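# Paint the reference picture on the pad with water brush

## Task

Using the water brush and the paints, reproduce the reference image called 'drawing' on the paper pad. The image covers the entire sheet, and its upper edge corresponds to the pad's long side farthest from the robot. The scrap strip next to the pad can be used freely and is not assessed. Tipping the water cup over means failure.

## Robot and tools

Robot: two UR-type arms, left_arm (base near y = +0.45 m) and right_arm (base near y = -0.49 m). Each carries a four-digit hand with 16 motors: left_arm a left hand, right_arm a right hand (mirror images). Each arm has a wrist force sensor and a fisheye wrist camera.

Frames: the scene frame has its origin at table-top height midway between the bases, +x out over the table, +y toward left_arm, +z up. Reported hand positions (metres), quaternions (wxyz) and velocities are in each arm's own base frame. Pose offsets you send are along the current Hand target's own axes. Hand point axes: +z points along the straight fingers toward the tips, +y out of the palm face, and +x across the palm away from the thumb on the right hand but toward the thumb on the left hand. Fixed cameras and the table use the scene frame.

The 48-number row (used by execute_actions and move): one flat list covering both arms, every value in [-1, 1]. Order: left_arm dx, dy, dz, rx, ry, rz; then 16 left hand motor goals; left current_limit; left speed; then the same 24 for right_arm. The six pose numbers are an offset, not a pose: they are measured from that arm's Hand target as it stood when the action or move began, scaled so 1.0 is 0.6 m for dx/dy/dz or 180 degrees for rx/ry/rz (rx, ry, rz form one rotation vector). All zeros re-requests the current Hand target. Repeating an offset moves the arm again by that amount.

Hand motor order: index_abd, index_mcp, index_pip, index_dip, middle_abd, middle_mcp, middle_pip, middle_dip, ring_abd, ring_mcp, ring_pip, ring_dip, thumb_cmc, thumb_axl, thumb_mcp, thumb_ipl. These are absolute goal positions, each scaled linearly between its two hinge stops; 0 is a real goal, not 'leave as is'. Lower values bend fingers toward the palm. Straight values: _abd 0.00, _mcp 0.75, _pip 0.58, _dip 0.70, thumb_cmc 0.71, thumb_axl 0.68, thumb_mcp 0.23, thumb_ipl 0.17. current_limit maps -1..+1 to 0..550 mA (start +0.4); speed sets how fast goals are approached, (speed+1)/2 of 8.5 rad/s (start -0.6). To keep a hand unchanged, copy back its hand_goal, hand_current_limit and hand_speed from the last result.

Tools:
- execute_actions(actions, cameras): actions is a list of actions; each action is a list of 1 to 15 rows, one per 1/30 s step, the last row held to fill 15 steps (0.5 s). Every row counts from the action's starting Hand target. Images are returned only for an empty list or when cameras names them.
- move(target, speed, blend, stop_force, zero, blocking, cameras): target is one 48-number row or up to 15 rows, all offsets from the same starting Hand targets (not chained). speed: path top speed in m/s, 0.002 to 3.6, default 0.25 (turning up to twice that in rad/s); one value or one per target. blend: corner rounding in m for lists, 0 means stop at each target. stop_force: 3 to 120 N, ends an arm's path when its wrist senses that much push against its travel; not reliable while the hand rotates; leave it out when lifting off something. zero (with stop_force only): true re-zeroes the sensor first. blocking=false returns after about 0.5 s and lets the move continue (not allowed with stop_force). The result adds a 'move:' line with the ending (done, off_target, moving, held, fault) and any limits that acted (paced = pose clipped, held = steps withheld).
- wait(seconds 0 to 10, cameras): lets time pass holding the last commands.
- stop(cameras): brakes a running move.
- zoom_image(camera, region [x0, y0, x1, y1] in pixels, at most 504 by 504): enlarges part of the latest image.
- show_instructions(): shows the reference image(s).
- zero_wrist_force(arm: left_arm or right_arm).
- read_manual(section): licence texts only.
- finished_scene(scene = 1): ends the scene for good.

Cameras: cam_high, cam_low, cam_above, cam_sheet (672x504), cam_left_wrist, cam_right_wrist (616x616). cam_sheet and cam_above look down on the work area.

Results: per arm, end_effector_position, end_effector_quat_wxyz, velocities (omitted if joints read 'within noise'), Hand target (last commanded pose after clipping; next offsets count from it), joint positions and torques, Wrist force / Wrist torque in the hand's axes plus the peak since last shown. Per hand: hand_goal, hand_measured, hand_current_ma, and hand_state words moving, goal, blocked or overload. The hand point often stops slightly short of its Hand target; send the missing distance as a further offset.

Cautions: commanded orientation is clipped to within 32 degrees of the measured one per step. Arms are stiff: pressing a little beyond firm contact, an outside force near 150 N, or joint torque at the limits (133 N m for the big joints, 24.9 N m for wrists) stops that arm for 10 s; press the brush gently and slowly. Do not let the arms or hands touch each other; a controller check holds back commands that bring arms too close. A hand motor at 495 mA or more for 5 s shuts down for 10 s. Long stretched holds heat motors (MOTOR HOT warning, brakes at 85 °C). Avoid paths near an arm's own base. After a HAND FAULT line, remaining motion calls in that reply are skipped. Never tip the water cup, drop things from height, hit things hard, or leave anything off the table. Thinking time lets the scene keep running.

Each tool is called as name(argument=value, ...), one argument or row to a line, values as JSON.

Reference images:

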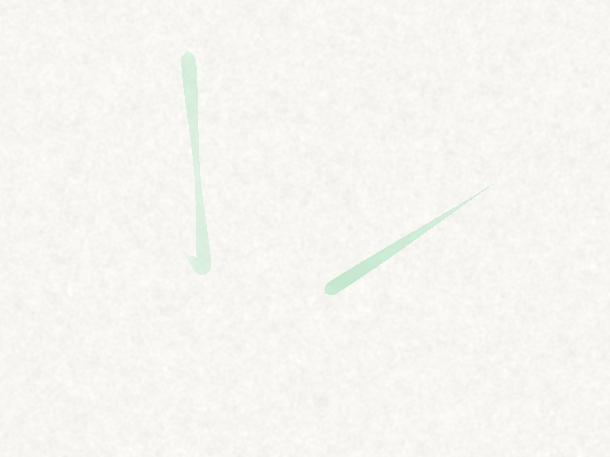

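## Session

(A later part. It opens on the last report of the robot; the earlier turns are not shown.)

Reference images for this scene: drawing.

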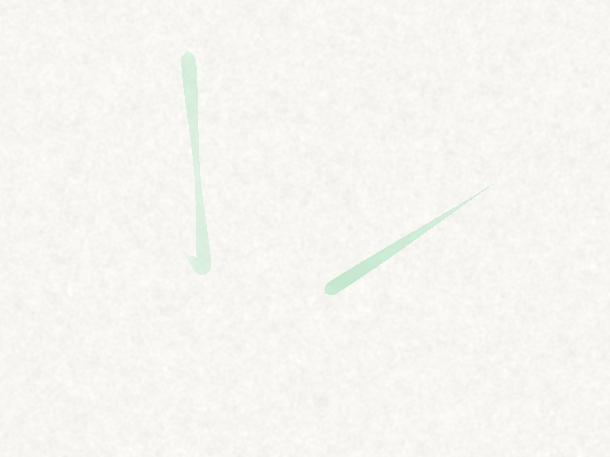

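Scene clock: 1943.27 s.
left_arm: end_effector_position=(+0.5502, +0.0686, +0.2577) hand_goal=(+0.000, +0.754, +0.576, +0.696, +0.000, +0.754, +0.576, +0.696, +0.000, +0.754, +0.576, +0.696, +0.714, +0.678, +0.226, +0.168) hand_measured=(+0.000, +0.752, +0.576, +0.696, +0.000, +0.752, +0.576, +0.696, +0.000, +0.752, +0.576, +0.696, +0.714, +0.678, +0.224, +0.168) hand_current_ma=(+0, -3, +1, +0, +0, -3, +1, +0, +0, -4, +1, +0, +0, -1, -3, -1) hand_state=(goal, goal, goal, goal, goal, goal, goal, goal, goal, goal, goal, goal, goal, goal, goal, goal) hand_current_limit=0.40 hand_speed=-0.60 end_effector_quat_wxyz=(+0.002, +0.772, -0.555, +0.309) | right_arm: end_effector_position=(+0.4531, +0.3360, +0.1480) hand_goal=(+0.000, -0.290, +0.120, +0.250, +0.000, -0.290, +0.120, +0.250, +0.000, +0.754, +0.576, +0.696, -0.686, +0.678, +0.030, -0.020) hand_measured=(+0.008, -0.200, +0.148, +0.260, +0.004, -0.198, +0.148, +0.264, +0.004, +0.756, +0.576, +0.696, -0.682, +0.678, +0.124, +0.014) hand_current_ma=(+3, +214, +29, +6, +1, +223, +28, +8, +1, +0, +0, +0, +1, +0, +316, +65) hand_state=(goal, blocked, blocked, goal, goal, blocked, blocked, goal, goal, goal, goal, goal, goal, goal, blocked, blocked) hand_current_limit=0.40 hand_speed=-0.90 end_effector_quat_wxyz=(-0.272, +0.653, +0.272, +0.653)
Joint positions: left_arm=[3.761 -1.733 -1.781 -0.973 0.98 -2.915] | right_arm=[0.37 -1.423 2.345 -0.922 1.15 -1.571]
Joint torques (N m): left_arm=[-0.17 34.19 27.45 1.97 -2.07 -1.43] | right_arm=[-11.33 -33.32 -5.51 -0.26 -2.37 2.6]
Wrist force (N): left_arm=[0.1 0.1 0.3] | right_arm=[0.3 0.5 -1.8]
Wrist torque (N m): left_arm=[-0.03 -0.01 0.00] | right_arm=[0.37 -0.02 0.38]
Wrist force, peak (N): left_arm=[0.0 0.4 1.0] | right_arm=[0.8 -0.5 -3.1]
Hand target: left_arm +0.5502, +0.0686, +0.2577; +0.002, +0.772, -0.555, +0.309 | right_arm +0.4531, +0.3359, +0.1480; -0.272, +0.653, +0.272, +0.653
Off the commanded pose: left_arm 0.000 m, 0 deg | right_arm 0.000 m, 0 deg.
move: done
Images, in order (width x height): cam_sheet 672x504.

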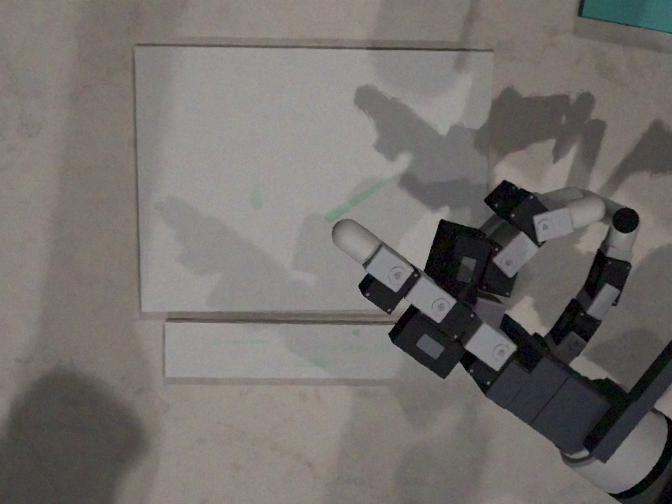

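move(
  target=[
    [0,0,0,0,0,0,0,0.754,0.576,0.696,0,0.754,0.576,0.696,0,0.754,0.576,0.696,0.714,0.678,0.226,0.168,0.4,-0.6,0.17,0,0,0,0,0,0,-0.29,0.12,0.25,0,-0.29,0.12,0.25,0,0.754,0.576,0.696,-0.686,0.678,0.03,-0.02,0.4,-0.9],
    [0,0,0,0,0,0,0,0.754,0.576,0.696,0,0.754,0.576,0.696,0,0.754,0.576,0.696,0.714,0.678,0.226,0.168,0.4,-0.6,0.17,0.27855,0.37095,0,0,0,0,-0.29,0.12,0.25,0,-0.29,0.12,0.25,0,0.754,0.576,0.696,-0.686,0.678,0.03,-0.02,0.4,-0.9],
    [0,0,0,0,0,0,0,0.754,0.576,0.696,0,0.754,0.576,0.696,0,0.754,0.576,0.696,0.714,0.678,0.226,0.168,0.4,-0.6,-0.0053,0.27855,0.37095,0,0,0,0,-0.29,0.12,0.25,0,-0.29,0.12,0.25,0,0.754,0.576,0.696,-0.686,0.678,0.03,-0.02,0.4,-0.9],
    [0,0,0,0,0,0,0,0.754,0.576,0.696,0,0.754,0.576,0.696,0,0.754,0.576,0.696,0.714,0.678,0.226,0.168,0.4,-0.6,0.17,0.27855,0.37095,0,0,0,0,-0.29,0.12,0.25,0,-0.29,0.12,0.25,0,0.754,0.576,0.696,-0.686,0.678,0.03,-0.02,0.4,-0.9],
  ],
  speed=[0.12, 0.15, 0.08, 0.1],
  blend=[0.03, 0, 0, 0],
)

move(
  target=[
    [0,0,0,0,0,0,0,0.754,0.576,0.696,0,0.754,0.576,0.696,0,0.754,0.576,0.696,0.714,0.678,0.226,0.168,0.4,-0.6,-0.15,-0.1629,0.212,0,0,0,0,-0.29,0.12,0.25,0,-0.29,0.12,0.25,0,0.754,0.576,0.696,-0.686,0.678,0.03,-0.02,0.4,-0.9],
    [0,0,0,0,0,0,0,0.754,0.576,0.696,0,0.754,0.576,0.696,0,0.754,0.576,0.696,0.714,0.678,0.226,0.168,0.4,-0.6,-0.2425,-0.1629,0.212,0,0,0,0,-0.29,0.12,0.25,0,-0.29,0.12,0.25,0,0.754,0.576,0.696,-0.686,0.678,0.03,-0.02,0.4,-0.9],
    [0,0,0,0,0,0,0,0.754,0.576,0.696,0,0.754,0.576,0.696,0,0.754,0.576,0.696,0.714,0.678,0.226,0.168,0.4,-0.6,-0.2425,-0.1546,0.212,0,0,0,0,-0.29,0.12,0.25,0,-0.29,0.12,0.25,0,0.754,0.576,0.696,-0.686,0.678,0.03,-0.02,0.4,-0.9],
    [0,0,0,0,0,0,0,0.754,0.576,0.696,0,0.754,0.576,0.696,0,0.754,0.576,0.696,0.714,0.678,0.226,0.168,0.4,-0.6,-0.2425,-0.1712,0.212,0,0,0,0,-0.29,0.12,0.25,0,-0.29,0.12,0.25,0,0.754,0.576,0.696,-0.686,0.678,0.03,-0.02,0.4,-0.9],
    [0,0,0,0,0,0,0,0.754,0.576,0.696,0,0.754,0.576,0.696,0,0.754,0.576,0.696,0.714,0.678,0.226,0.168,0.4,-0.6,-0.2425,-0.1629,0.2203,0,0,0,0,-0.29,0.12,0.25,0,-0.29,0.12,0.25,0,0.754,0.576,0.696,-0.686,0.678,0.03,-0.02,0.4,-0.9],
    [0,0,0,0,0,0,0,0.754,0.576,0.696,0,0.754,0.576,0.696,0,0.754,0.576,0.696,0.714,0.678,0.226,0.168,0.4,-0.6,-0.12,-0.1629,0.212,0,0,0,0,-0.29,0.12,0.25,0,-0.29,0.12,0.25,0,0.754,0.576,0.696,-0.686,0.678,0.03,-0.02,0.4,-0.9],
  ],
  speed=[0.12, 0.06, 0.02, 0.02, 0.02, 0.08],
  blend=[0, 0, 0.001, 0.001, 0.001, 0],
)

Scene clock: 1968.40 s.
left_arm: end_effector_position=(+0.5502, +0.0686, +0.2577) hand_goal=(+0.000, +0.754, +0.576, +0.696, +0.000, +0.754, +0.576, +0.696, +0.000, +0.754, +0.576, +0.696, +0.714, +0.678, +0.226, +0.168) hand_measured=(+0.000, +0.752, +0.576, +0.696, +0.000, +0.752, +0.576, +0.696, +0.000, +0.752, +0.576, +0.696, +0.714, +0.678, +0.224, +0.168) hand_current_ma=(+0, -3, +1, +0, +0, -3, +1, +0, +0, -4, +1, +0, +0, -1, -3, -1) hand_state=(goal, goal, goal, goal, goal, goal, goal, goal, goal, goal, goal, goal, goal, goal, goal, goal) hand_current_limit=0.40 hand_speed=-0.60 end_effector_quat_wxyz=(+0.002, +0.772, -0.555, +0.309) | right_arm: end_effector_position=(+0.7285, +0.3766, +0.2500) hand_goal=(+0.000, -0.290, +0.120, +0.250, +0.000, -0.290, +0.120, +0.250, +0.000, +0.754, +0.576, +0.696, -0.686, +0.678, +0.030, -0.020) hand_measured=(+0.008, -0.200, +0.148, +0.260, +0.004, -0.198, +0.148, +0.264, +0.004, +0.756, +0.576, +0.696, -0.682, +0.678, +0.124, +0.014) hand_current_ma=(+3, +214, +29, +6, +1, +223, +28, +8, +1, +0, +0, +0, +1, +0, +316, +65) hand_state=(goal, blocked, blocked, goal, goal, blocked, blocked, goal, goal, goal, goal, goal, goal, goal, blocked, blocked) hand_current_limit=0.40 hand_speed=-0.90 end_effector_quat_wxyz=(-0.272, +0.653, +0.272, +0.653)
Joint positions: left_arm=[3.761 -1.733 -1.781 -0.973 0.98 -2.915] | right_arm=[0.261 -1.072 1.502 -0.43 1.041 -1.57]
Joint torques (N m): left_arm=[-0.32 35.67 27.95 2.1 -1.73 -1.73] | right_arm=[0.02 -54.95 -32.28 -0.23 -1.38 -3.31]
Wrist force (N): left_arm=[-0.2 -0.2 0.5] | right_arm=[0.4 0.3 -1.4]
Wrist torque (N m): left_arm=[-0.08 0.03 -0.02] | right_arm=[0.33 -0.06 0.37]
Wrist force, peak (N): left_arm=[-0.5 0.2 0.9] | right_arm=[1.0 0.4 -2.4]
Hand target: left_arm +0.5502, +0.0686, +0.2577; +0.002, +0.772, -0.555, +0.309 | right_arm +0.7285, +0.3766, +0.2500; -0.272, +0.653, +0.272, +0.653
Off the commanded pose: left_arm 0.000 m, 0 deg | right_arm 0.000 m, 0 deg.
move: done

Scene clock: 1973.97 s.
left_arm: end_effector_position=(+0.5502, +0.0686, +0.2577) hand_goal=(+0.000, +0.754, +0.576, +0.696, +0.000, +0.754, +0.576, +0.696, +0.000, +0.754, +0.576, +0.696, +0.714, +0.678, +0.226, +0.168) hand_measured=(+0.000, +0.752, +0.576, +0.696, +0.000, +0.752, +0.576, +0.696, +0.000, +0.752, +0.576, +0.696, +0.714, +0.678, +0.224, +0.168) hand_current_ma=(+0, -3, +1, +0, +0, -3, +1, +0, +0, -4, +1, +0, +0, -1, -3, -1) hand_state=(goal, goal, goal, goal, goal, goal, goal, goal, goal, goal, goal, goal, goal, goal, goal, goal) hand_current_limit=0.40 hand_speed=-0.60 end_effector_quat_wxyz=(+0.002, +0.772, -0.555, +0.309) | right_arm: end_effector_position=(+0.7485, +0.5357, +0.1780) hand_goal=(+0.000, -0.290, +0.120, +0.250, +0.000, -0.290, +0.120, +0.250, +0.000, +0.754, +0.576, +0.696, -0.686, +0.678, +0.030, -0.020) hand_measured=(+0.008, -0.200, +0.148, +0.260, +0.004, -0.198, +0.148, +0.264, +0.004, +0.756, +0.576, +0.696, -0.682, +0.678, +0.124, +0.014) hand_current_ma=(+3, +214, +29, +6, +1, +223, +28, +8, +1, +0, +0, +0, +1, +0, +316, +65) hand_state=(goal, blocked, blocked, goal, goal, blocked, blocked, goal, goal, goal, goal, goal, goal, goal, blocked, blocked) hand_current_limit=0.40 hand_speed=-0.90 end_effector_quat_wxyz=(-0.272, +0.653, +0.272, +0.653)
Joint positions: left_arm=[3.761 -1.733 -1.781 -0.973 0.98 -2.915] | right_arm=[0.491 -0.761 1.167 -0.407 1.271 -1.571]
Joint torques (N m): left_arm=[0.26 34.8 27.41 2.07 -2.18 -1.56] | right_arm=[-11.35 -66.65 -32.12 -0.43 -2.51 1.24]
Wrist force (N): left_arm=[-0.2 0.3 0.5] | right_arm=[0.5 0.3 -1.6]
Wrist torque (N m): left_arm=[-0.02 0.02 -0.03] | right_arm=[0.34 -0.07 0.39]
Wrist force, peak (N): left_arm=[0.0 0.4 1.1] | right_arm=[1.5 0.9 -2.3]
Hand target: left_arm +0.5502, +0.0686, +0.2577; +0.002, +0.772, -0.555, +0.309 | right_arm +0.7485, +0.5357, +0.1781; -0.272, +0.653, +0.272, +0.653
Off the commanded pose: left_arm 0.000 m, 0 deg | right_arm 0.000 m, 0 deg.
move: done

move(
  target=[
    [0,0,0,0,0,0,0,0.754,0.576,0.696,0,0.754,0.576,0.696,0,0.754,0.576,0.696,0.714,0.678,0.226,0.168,0.4,-0.6,-0.08,-0.51537,-0.51061,0,0,0,0,-0.29,0.12,0.25,0,-0.29,0.12,0.25,0,0.754,0.576,0.696,-0.686,0.678,0.03,-0.02,0.4,-0.9],
    [0,0,0,0,0,0,0,0.754,0.576,0.696,0,0.754,0.576,0.696,0,0.754,0.576,0.696,0.714,0.678,0.226,0.168,0.4,-0.6,-0.1185,-0.51537,-0.51061,0,0,0,0,-0.29,0.12,0.25,0,-0.29,0.12,0.25,0,0.754,0.576,0.696,-0.686,0.678,0.03,-0.02,0.4,-0.9],
    [0,0,0,0,0,0,0,0.754,0.576,0.696,0,0.754,0.576,0.696,0,0.754,0.576,0.696,0.714,0.678,0.226,0.168,0.4,-0.6,-0.1,-0.51537,-0.51061,0,0,0,0,-0.29,0.12,0.25,0,-0.29,0.12,0.25,0,0.754,0.576,0.696,-0.686,0.678,0.03,-0.02,0.4,-0.9],
    [0,0,0,0,0,0,0,0.754,0.576,0.696,0,0.754,0.576,0.696,0,0.754,0.576,0.696,0.714,0.678,0.226,0.168,0.4,-0.6,-0.1,-0.50084,-0.47154,0,0,0,0,-0.29,0.12,0.25,0,-0.29,0.12,0.25,0,0.754,0.576,0.696,-0.686,0.678,0.03,-0.02,0.4,-0.9],
    [0,0,0,0,0,0,0,0.754,0.576,0.696,0,0.754,0.576,0.696,0,0.754,0.576,0.696,0.714,0.678,0.226,0.168,0.4,-0.6,-0.1285,-0.50084,-0.47154,0,0,0,0,-0.29,0.12,0.25,0,-0.29,0.12,0.25,0,0.754,0.576,0.696,-0.686,0.678,0.03,-0.02,0.4,-0.9],
    [0,0,0,0,0,0,0,0.754,0.576,0.696,0,0.754,0.576,0.696,0,0.754,0.576,0.696,0.714,0.678,0.226,0.168,0.4,-0.6,-0.08,-0.50084,-0.47154,0,0,0,0,-0.29,0.12,0.25,0,-0.29,0.12,0.25,0,0.754,0.576,0.696,-0.686,0.678,0.03,-0.02,0.4,-0.9],
    [0,0,0,0,0,0,0,0.754,0.576,0.696,0,0.754,0.576,0.696,0,0.754,0.576,0.696,0.714,0.678,0.226,0.168,0.4,-0.6,-0.05,-0.11508,-0.58303,0,0,0,0,-0.29,0.12,0.25,0,-0.29,0.12,0.25,0,0.754,0.576,0.696,-0.686,0.678,0.03,-0.02,0.4,-0.9],
  ],
  speed=[0.18, 0.04, 0.06, 0.06, 0.06, 0.06, 0.2],
  blend=[0, 0, 0.001, 0.001, 0, 0.001, 0],
  cameras=["cam_sheet"],
)

zoom_image(
  camera="cam_sheet",
  region=[300, 310, 400, 390],
)

Scene clock: 1991.10 s.
left_arm: end_effector_position=(+0.5502, +0.0686, +0.2577) hand_goal=(+0.000, +0.754, +0.576, +0.696, +0.000, +0.754, +0.576, +0.696, +0.000, +0.754, +0.576, +0.696, +0.714, +0.678, +0.226, +0.168) hand_measured=(+0.000, +0.752, +0.576, +0.696, +0.000, +0.752, +0.576, +0.696, +0.000, +0.752, +0.576, +0.696, +0.714, +0.678, +0.224, +0.168) hand_current_ma=(+0, -3, +1, +0, +0, -3, +1, +0, +0, -4, +1, +0, +0, -1, -3, -1) hand_state=(goal, goal, goal, goal, goal, goal, goal, goal, goal, goal, goal, goal, goal, goal, goal, goal) hand_current_limit=0.40 hand_speed=-0.60 end_effector_quat_wxyz=(+0.002, +0.772, -0.555, +0.309) | right_arm: end_effector_position=(+0.4533, +0.3357, +0.1480) hand_goal=(+0.000, -0.290, +0.120, +0.250, +0.000, -0.290, +0.120, +0.250, +0.000, +0.754, +0.576, +0.696, -0.686, +0.678, +0.030, -0.020) hand_measured=(+0.008, -0.200, +0.148, +0.260, +0.004, -0.198, +0.148, +0.264, +0.004, +0.754, +0.576, +0.696, -0.682, +0.678, +0.124, +0.014) hand_current_ma=(+3, +214, +29, +6, +1, +223, +28, +8, +1, +0, +0, +0, +1, +0, +316, +65) hand_state=(goal, blocked, blocked, goal, goal, blocked, blocked, goal, goal, goal, goal, goal, goal, goal, blocked, blocked) hand_current_limit=0.40 hand_speed=-0.90 end_effector_quat_wxyz=(-0.272, +0.653, +0.272, +0.653)
Joint positions: left_arm=[3.761 -1.733 -1.781 -0.973 0.98 -2.915] | right_arm=[0.369 -1.423 2.345 -0.922 1.149 -1.571]
Joint torques (N m): left_arm=[-0.21 35.3 28.44 1.94 -2.13 -1.34] | right_arm=[-11.3 -33.85 -5.5 -0.32 -2.57 2.74]
Wrist force (N): left_arm=[-0.2 0.4 0.4] | right_arm=[0.3 0.3 -1.9]
Wrist torque (N m): left_arm=[0.01 0.02 -0.04] | right_arm=[0.36 -0.03 0.37]
Wrist force, peak (N): left_arm=[-0.2 0.5 0.9] | right_arm=[0.5 1.9 -2.7]
Hand target: left_arm +0.5502, +0.0686, +0.2577; +0.002, +0.772, -0.555, +0.309 | right_arm +0.4533, +0.3357, +0.1480; -0.272, +0.653, +0.272, +0.653
Off the commanded pose: left_arm 0.000 m, 0 deg | right_arm 0.000 m, 0 deg.
move: done
Images, in order (width x height): cam_sheet 672x504.

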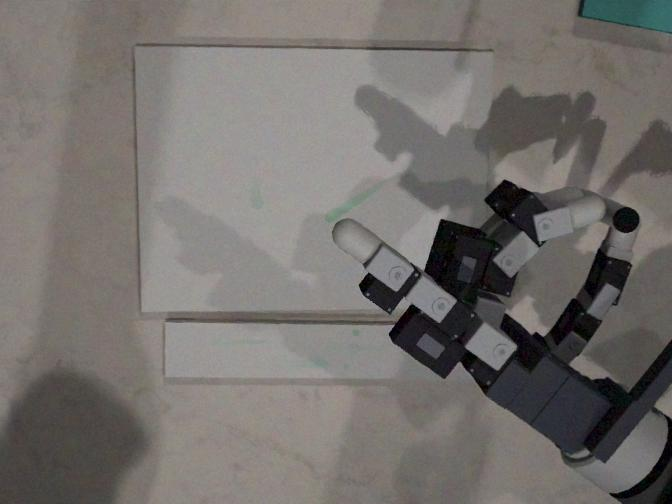

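Scaled by 5.040.

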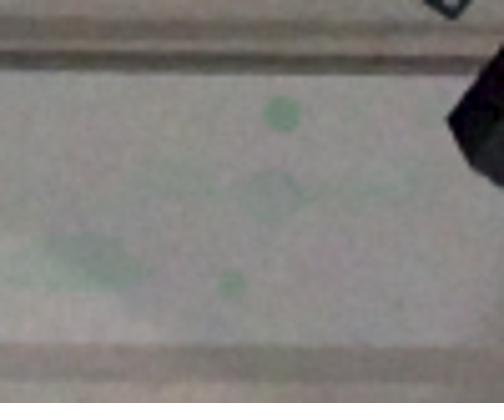

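move(
  target=[
    [0,0,0,0,0,0,0,0.754,0.576,0.696,0,0.754,0.576,0.696,0,0.754,0.576,0.696,0.714,0.678,0.226,0.168,0.4,-0.6,0.05,0.11556,0.58255,0,0,0,0,-0.29,0.12,0.25,0,-0.29,0.12,0.25,0,0.754,0.576,0.696,-0.686,0.678,0.03,-0.02,0.4,-0.9],
    [0,0,0,0,0,0,0,0.754,0.576,0.696,0,0.754,0.576,0.696,0,0.754,0.576,0.696,0.714,0.678,0.226,0.168,0.4,-0.6,-0.0725,0.11556,0.58255,0,0,0,0,-0.29,0.12,0.25,0,-0.29,0.12,0.25,0,0.754,0.576,0.696,-0.686,0.678,0.03,-0.02,0.4,-0.9],
    [0,0,0,0,0,0,0,0.754,0.576,0.696,0,0.754,0.576,0.696,0,0.754,0.576,0.696,0.714,0.678,0.226,0.168,0.4,-0.6,-0.0725,0.12389,0.58255,0,0,0,0,-0.29,0.12,0.25,0,-0.29,0.12,0.25,0,0.754,0.576,0.696,-0.686,0.678,0.03,-0.02,0.4,-0.9],
    [0,0,0,0,0,0,0,0.754,0.576,0.696,0,0.754,0.576,0.696,0,0.754,0.576,0.696,0.714,0.678,0.226,0.168,0.4,-0.6,-0.0725,0.10723,0.58255,0,0,0,0,-0.29,0.12,0.25,0,-0.29,0.12,0.25,0,0.754,0.576,0.696,-0.686,0.678,0.03,-0.02,0.4,-0.9],
    [0,0,0,0,0,0,0,0.754,0.576,0.696,0,0.754,0.576,0.696,0,0.754,0.576,0.696,0.714,0.678,0.226,0.168,0.4,-0.6,-0.0725,0.11556,0.59088,0,0,0,0,-0.29,0.12,0.25,0,-0.29,0.12,0.25,0,0.754,0.576,0.696,-0.686,0.678,0.03,-0.02,0.4,-0.9],
    [0,0,0,0,0,0,0,0.754,0.576,0.696,0,0.754,0.576,0.696,0,0.754,0.576,0.696,0.714,0.678,0.226,0.168,0.4,-0.6,-0.0725,0.11556,0.57422,0,0,0,0,-0.29,0.12,0.25,0,-0.29,0.12,0.25,0,0.754,0.576,0.696,-0.686,0.678,0.03,-0.02,0.4,-0.9],
    [0,0,0,0,0,0,0,0.754,0.576,0.696,0,0.754,0.576,0.696,0,0.754,0.576,0.696,0.714,0.678,0.226,0.168,0.4,-0.6,-0.0725,0.11556,0.58255,0,0,0,0,-0.29,0.12,0.25,0,-0.29,0.12,0.25,0,0.754,0.576,0.696,-0.686,0.678,0.03,-0.02,0.4,-0.9],
    [0,0,0,0,0,0,0,0.754,0.576,0.696,0,0.754,0.576,0.696,0,0.754,0.576,0.696,0.714,0.678,0.226,0.168,0.4,-0.6,0.05,0.11556,0.58255,0,0,0,0,-0.29,0.12,0.25,0,-0.29,0.12,0.25,0,0.754,0.576,0.696,-0.686,0.678,0.03,-0.02,0.4,-0.9],
  ],
  speed=[0.18, 0.06, 0.02, 0.02, 0.02, 0.02, 0.02, 0.08],
  blend=[0, 0, 0.001, 0.001, 0.001, 0.001, 0.001, 0],
  cameras=["cam_above"],
)

Scene clock: 2013.63 s.
left_arm: end_effector_position=(+0.5502, +0.0686, +0.2577) hand_goal=(+0.000, +0.754, +0.576, +0.696, +0.000, +0.754, +0.576, +0.696, +0.000, +0.754, +0.576, +0.696, +0.714, +0.678, +0.226, +0.168) hand_measured=(+0.000, +0.752, +0.576, +0.696, +0.000, +0.752, +0.576, +0.696, +0.000, +0.752, +0.576, +0.696, +0.714, +0.678, +0.224, +0.168) hand_current_ma=(+0, -3, +1, +0, +0, -3, +1, +0, +0, -4, +1, +0, +0, -1, -3, -1) hand_state=(goal, goal, goal, goal, goal, goal, goal, goal, goal, goal, goal, goal, goal, goal, goal, goal) hand_current_limit=0.40 hand_speed=-0.60 end_effector_quat_wxyz=(+0.002, +0.772, -0.555, +0.309) | right_arm: end_effector_position=(+0.7485, +0.5353, +0.1780) hand_goal=(+0.000, -0.290, +0.120, +0.250, +0.000, -0.290, +0.120, +0.250, +0.000, +0.754, +0.576, +0.696, -0.686, +0.678, +0.030, -0.020) hand_measured=(+0.008, -0.200, +0.148, +0.260, +0.004, -0.198, +0.148, +0.264, +0.004, +0.754, +0.576, +0.696, -0.682, +0.678, +0.124, +0.014) hand_current_ma=(+3, +214, +29, +6, +1, +223, +28, +8, +1, +0, +0, +0, +1, +0, +316, +65) hand_state=(goal, blocked, blocked, goal, goal, blocked, blocked, goal, goal, goal, goal, goal, goal, goal, blocked, blocked) hand_current_limit=0.40 hand_speed=-0.90 end_effector_quat_wxyz=(-0.272, +0.653, +0.272, +0.653)
Joint positions: left_arm=[3.761 -1.733 -1.781 -0.973 0.98 -2.915] | right_arm=[0.49 -0.761 1.168 -0.407 1.27 -1.571]
Joint torques (N m): left_arm=[-1.61 35.86 27.65 2.06 -1.83 -1.58] | right_arm=[6.84 -65.82 -32.22 -0.3 1.84 0.94]
Wrist force (N): left_arm=[0.0 -0.1 0.4] | right_arm=[0.3 0.5 -1.7]
Wrist torque (N m): left_arm=[-0.06 0.00 -0.01] | right_arm=[0.37 -0.04 0.40]
Wrist force, peak (N): left_arm=[-0.2 0.0 1.0] | right_arm=[0.6 0.7 -2.9]
Hand target: left_arm +0.5502, +0.0686, +0.2577; +0.002, +0.772, -0.555, +0.309 | right_arm +0.7485, +0.5353, +0.1781; -0.272, +0.653, +0.272, +0.653
Off the commanded pose: left_arm 0.000 m, 0 deg | right_arm 0.000 m, 0 deg.
move: done
Images, in order (width x height): cam_above 672x504.

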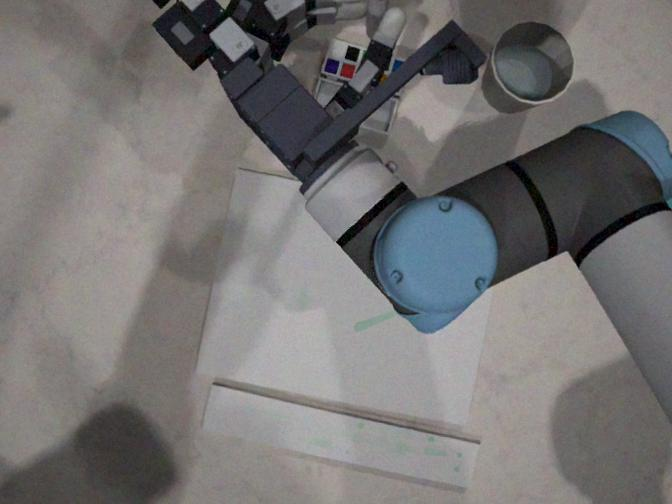

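move(
  target=[
    [0,0,0,0,0,0,0,0.754,0.576,0.696,0,0.754,0.576,0.696,0,0.754,0.576,0.696,0.714,0.678,0.226,0.168,0.4,-0.6,-0.08,-0.50155,-0.52952,0,0,0,0,-0.29,0.12,0.25,0,-0.29,0.12,0.25,0,0.754,0.576,0.696,-0.686,0.678,0.03,-0.02,0.4,-0.9],
    [0,0,0,0,0,0,0,0.754,0.576,0.696,0,0.754,0.576,0.696,0,0.754,0.576,0.696,0.714,0.678,0.226,0.168,0.4,-0.6,-0.1185,-0.50155,-0.52952,0,0,0,0,-0.29,0.12,0.25,0,-0.29,0.12,0.25,0,0.754,0.576,0.696,-0.686,0.678,0.03,-0.02,0.4,-0.9],
    [0,0,0,0,0,0,0,0.754,0.576,0.696,0,0.754,0.576,0.696,0,0.754,0.576,0.696,0.714,0.678,0.226,0.168,0.4,-0.6,-0.1,-0.50155,-0.52952,0,0,0,0,-0.29,0.12,0.25,0,-0.29,0.12,0.25,0,0.754,0.576,0.696,-0.686,0.678,0.03,-0.02,0.4,-0.9],
    [0,0,0,0,0,0,0,0.754,0.576,0.696,0,0.754,0.576,0.696,0,0.754,0.576,0.696,0.714,0.678,0.226,0.168,0.4,-0.6,-0.1,-0.48713,-0.54902,0,0,0,0,-0.29,0.12,0.25,0,-0.29,0.12,0.25,0,0.754,0.576,0.696,-0.686,0.678,0.03,-0.02,0.4,-0.9],
    [0,0,0,0,0,0,0,0.754,0.576,0.696,0,0.754,0.576,0.696,0,0.754,0.576,0.696,0.714,0.678,0.226,0.168,0.4,-0.6,-0.1285,-0.48713,-0.54902,0,0,0,0,-0.29,0.12,0.25,0,-0.29,0.12,0.25,0,0.754,0.576,0.696,-0.686,0.678,0.03,-0.02,0.4,-0.9],
    [0,0,0,0,0,0,0,0.754,0.576,0.696,0,0.754,0.576,0.696,0,0.754,0.576,0.696,0.714,0.678,0.226,0.168,0.4,-0.6,-0.08,-0.48713,-0.54902,0,0,0,0,-0.29,0.12,0.25,0,-0.29,0.12,0.25,0,0.754,0.576,0.696,-0.686,0.678,0.03,-0.02,0.4,-0.9],
    [0,0,0,0,0,0,0,0.754,0.576,0.696,0,0.754,0.576,0.696,0,0.754,0.576,0.696,0.714,0.678,0.226,0.168,0.4,-0.6,-0.05,-0.11508,-0.58303,0,0,0,0,-0.29,0.12,0.25,0,-0.29,0.12,0.25,0,0.754,0.576,0.696,-0.686,0.678,0.03,-0.02,0.4,-0.9],
  ],
  speed=[0.18, 0.04, 0.06, 0.06, 0.06, 0.06, 0.2],
  blend=[0, 0, 0.001, 0.001, 0, 0.001, 0],
  cameras=["cam_sheet", "cam_high"],
)

zoom_image(
  camera="cam_sheet",
  region=[300, 310, 400, 390],
)

zoom_image(
  camera="cam_high",
  region=[240, 150, 360, 270],
)

Scene clock: 2034.43 s.
left_arm: end_effector_position=(+0.5502, +0.0686, +0.2577) hand_goal=(+0.000, +0.754, +0.576, +0.696, +0.000, +0.754, +0.576, +0.696, +0.000, +0.754, +0.576, +0.696, +0.714, +0.678, +0.226, +0.168) hand_measured=(+0.000, +0.752, +0.576, +0.696, +0.000, +0.752, +0.576, +0.696, +0.000, +0.752, +0.576, +0.696, +0.714, +0.678, +0.224, +0.168) hand_current_ma=(+0, -3, +1, +0, +0, -3, +1, +0, +0, -4, +1, +0, +0, -1, -3, -1) hand_state=(goal, goal, goal, goal, goal, goal, goal, goal, goal, goal, goal, goal, goal, goal, goal, goal) hand_current_limit=0.40 hand_speed=-0.60 end_effector_quat_wxyz=(+0.002, +0.772, -0.555, +0.309) | right_arm: end_effector_position=(+0.4533, +0.3353, +0.1480) hand_goal=(+0.000, -0.290, +0.120, +0.250, +0.000, -0.290, +0.120, +0.250, +0.000, +0.754, +0.576, +0.696, -0.686, +0.678, +0.030, -0.020) hand_measured=(+0.008, -0.200, +0.148, +0.260, +0.004, -0.198, +0.148, +0.264, +0.004, +0.754, +0.576, +0.696, -0.682, +0.678, +0.124, +0.014) hand_current_ma=(+3, +214, +29, +6, +1, +223, +28, +8, +1, +0, +0, +0, +1, +0, +316, +65) hand_state=(goal, blocked, blocked, goal, goal, blocked, blocked, goal, goal, goal, goal, goal, goal, goal, blocked, blocked) hand_current_limit=0.40 hand_speed=-0.90 end_effector_quat_wxyz=(-0.272, +0.653, +0.272, +0.653)
Joint positions: left_arm=[3.761 -1.733 -1.781 -0.973 0.98 -2.915] | right_arm=[0.367 -1.424 2.346 -0.922 1.148 -1.571]
Joint torques (N m): left_arm=[-0.84 36.03 27.17 2.08 -2.28 -1.7] | right_arm=[-11.35 -33.86 -10.67 -0.3 -2.39 2.7]
Wrist force (N): left_arm=[0.0 0.2 0.7] | right_arm=[0.4 0.5 -1.8]
Wrist torque (N m): left_arm=[-0.03 0.01 -0.01] | right_arm=[0.36 -0.04 0.39]
Wrist force, peak (N): left_arm=[-0.1 0.4 0.9] | right_arm=[0.2 -0.5 -3.0]
Hand target: left_arm +0.5502, +0.0686, +0.2577; +0.002, +0.772, -0.555, +0.309 | right_arm +0.4533, +0.3353, +0.1480; -0.272, +0.653, +0.272, +0.653
Off the commanded pose: left_arm 0.000 m, 0 deg | right_arm 0.000 m, 0 deg.
move: done
Images, in order (width x height): cam_high 672x504, cam_sheet 672x504.

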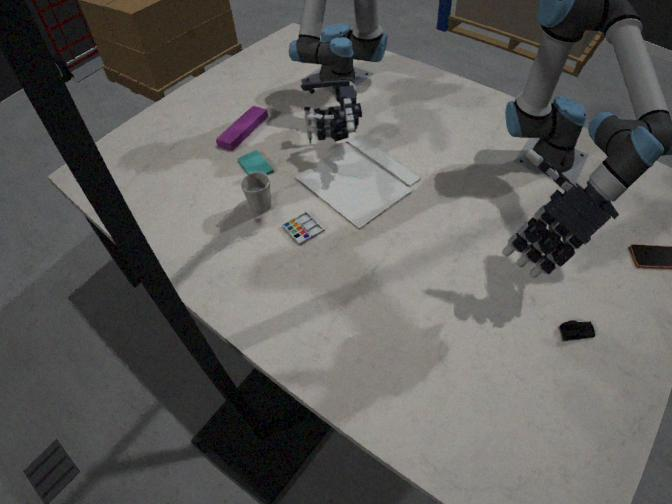

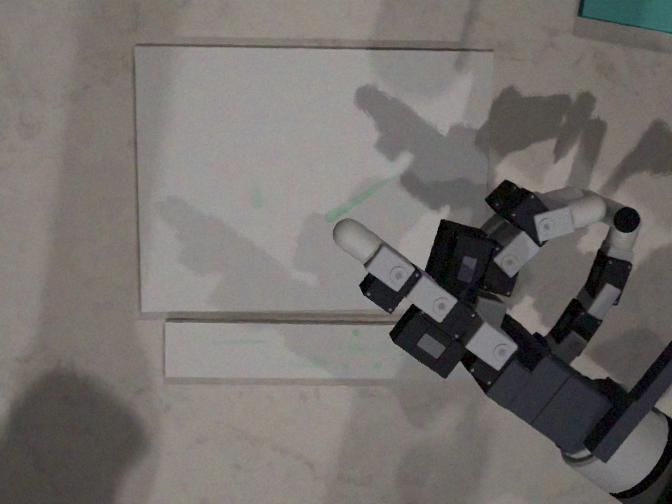

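Scaled by 5.040.

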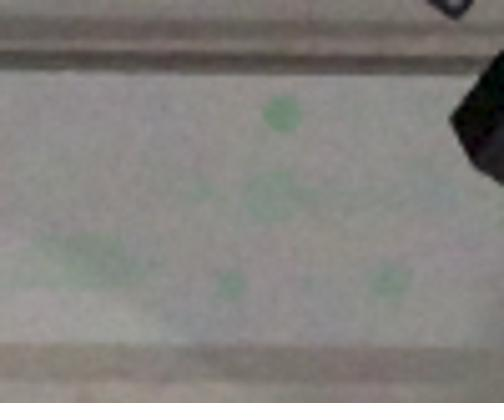

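Scaled by 4.200.

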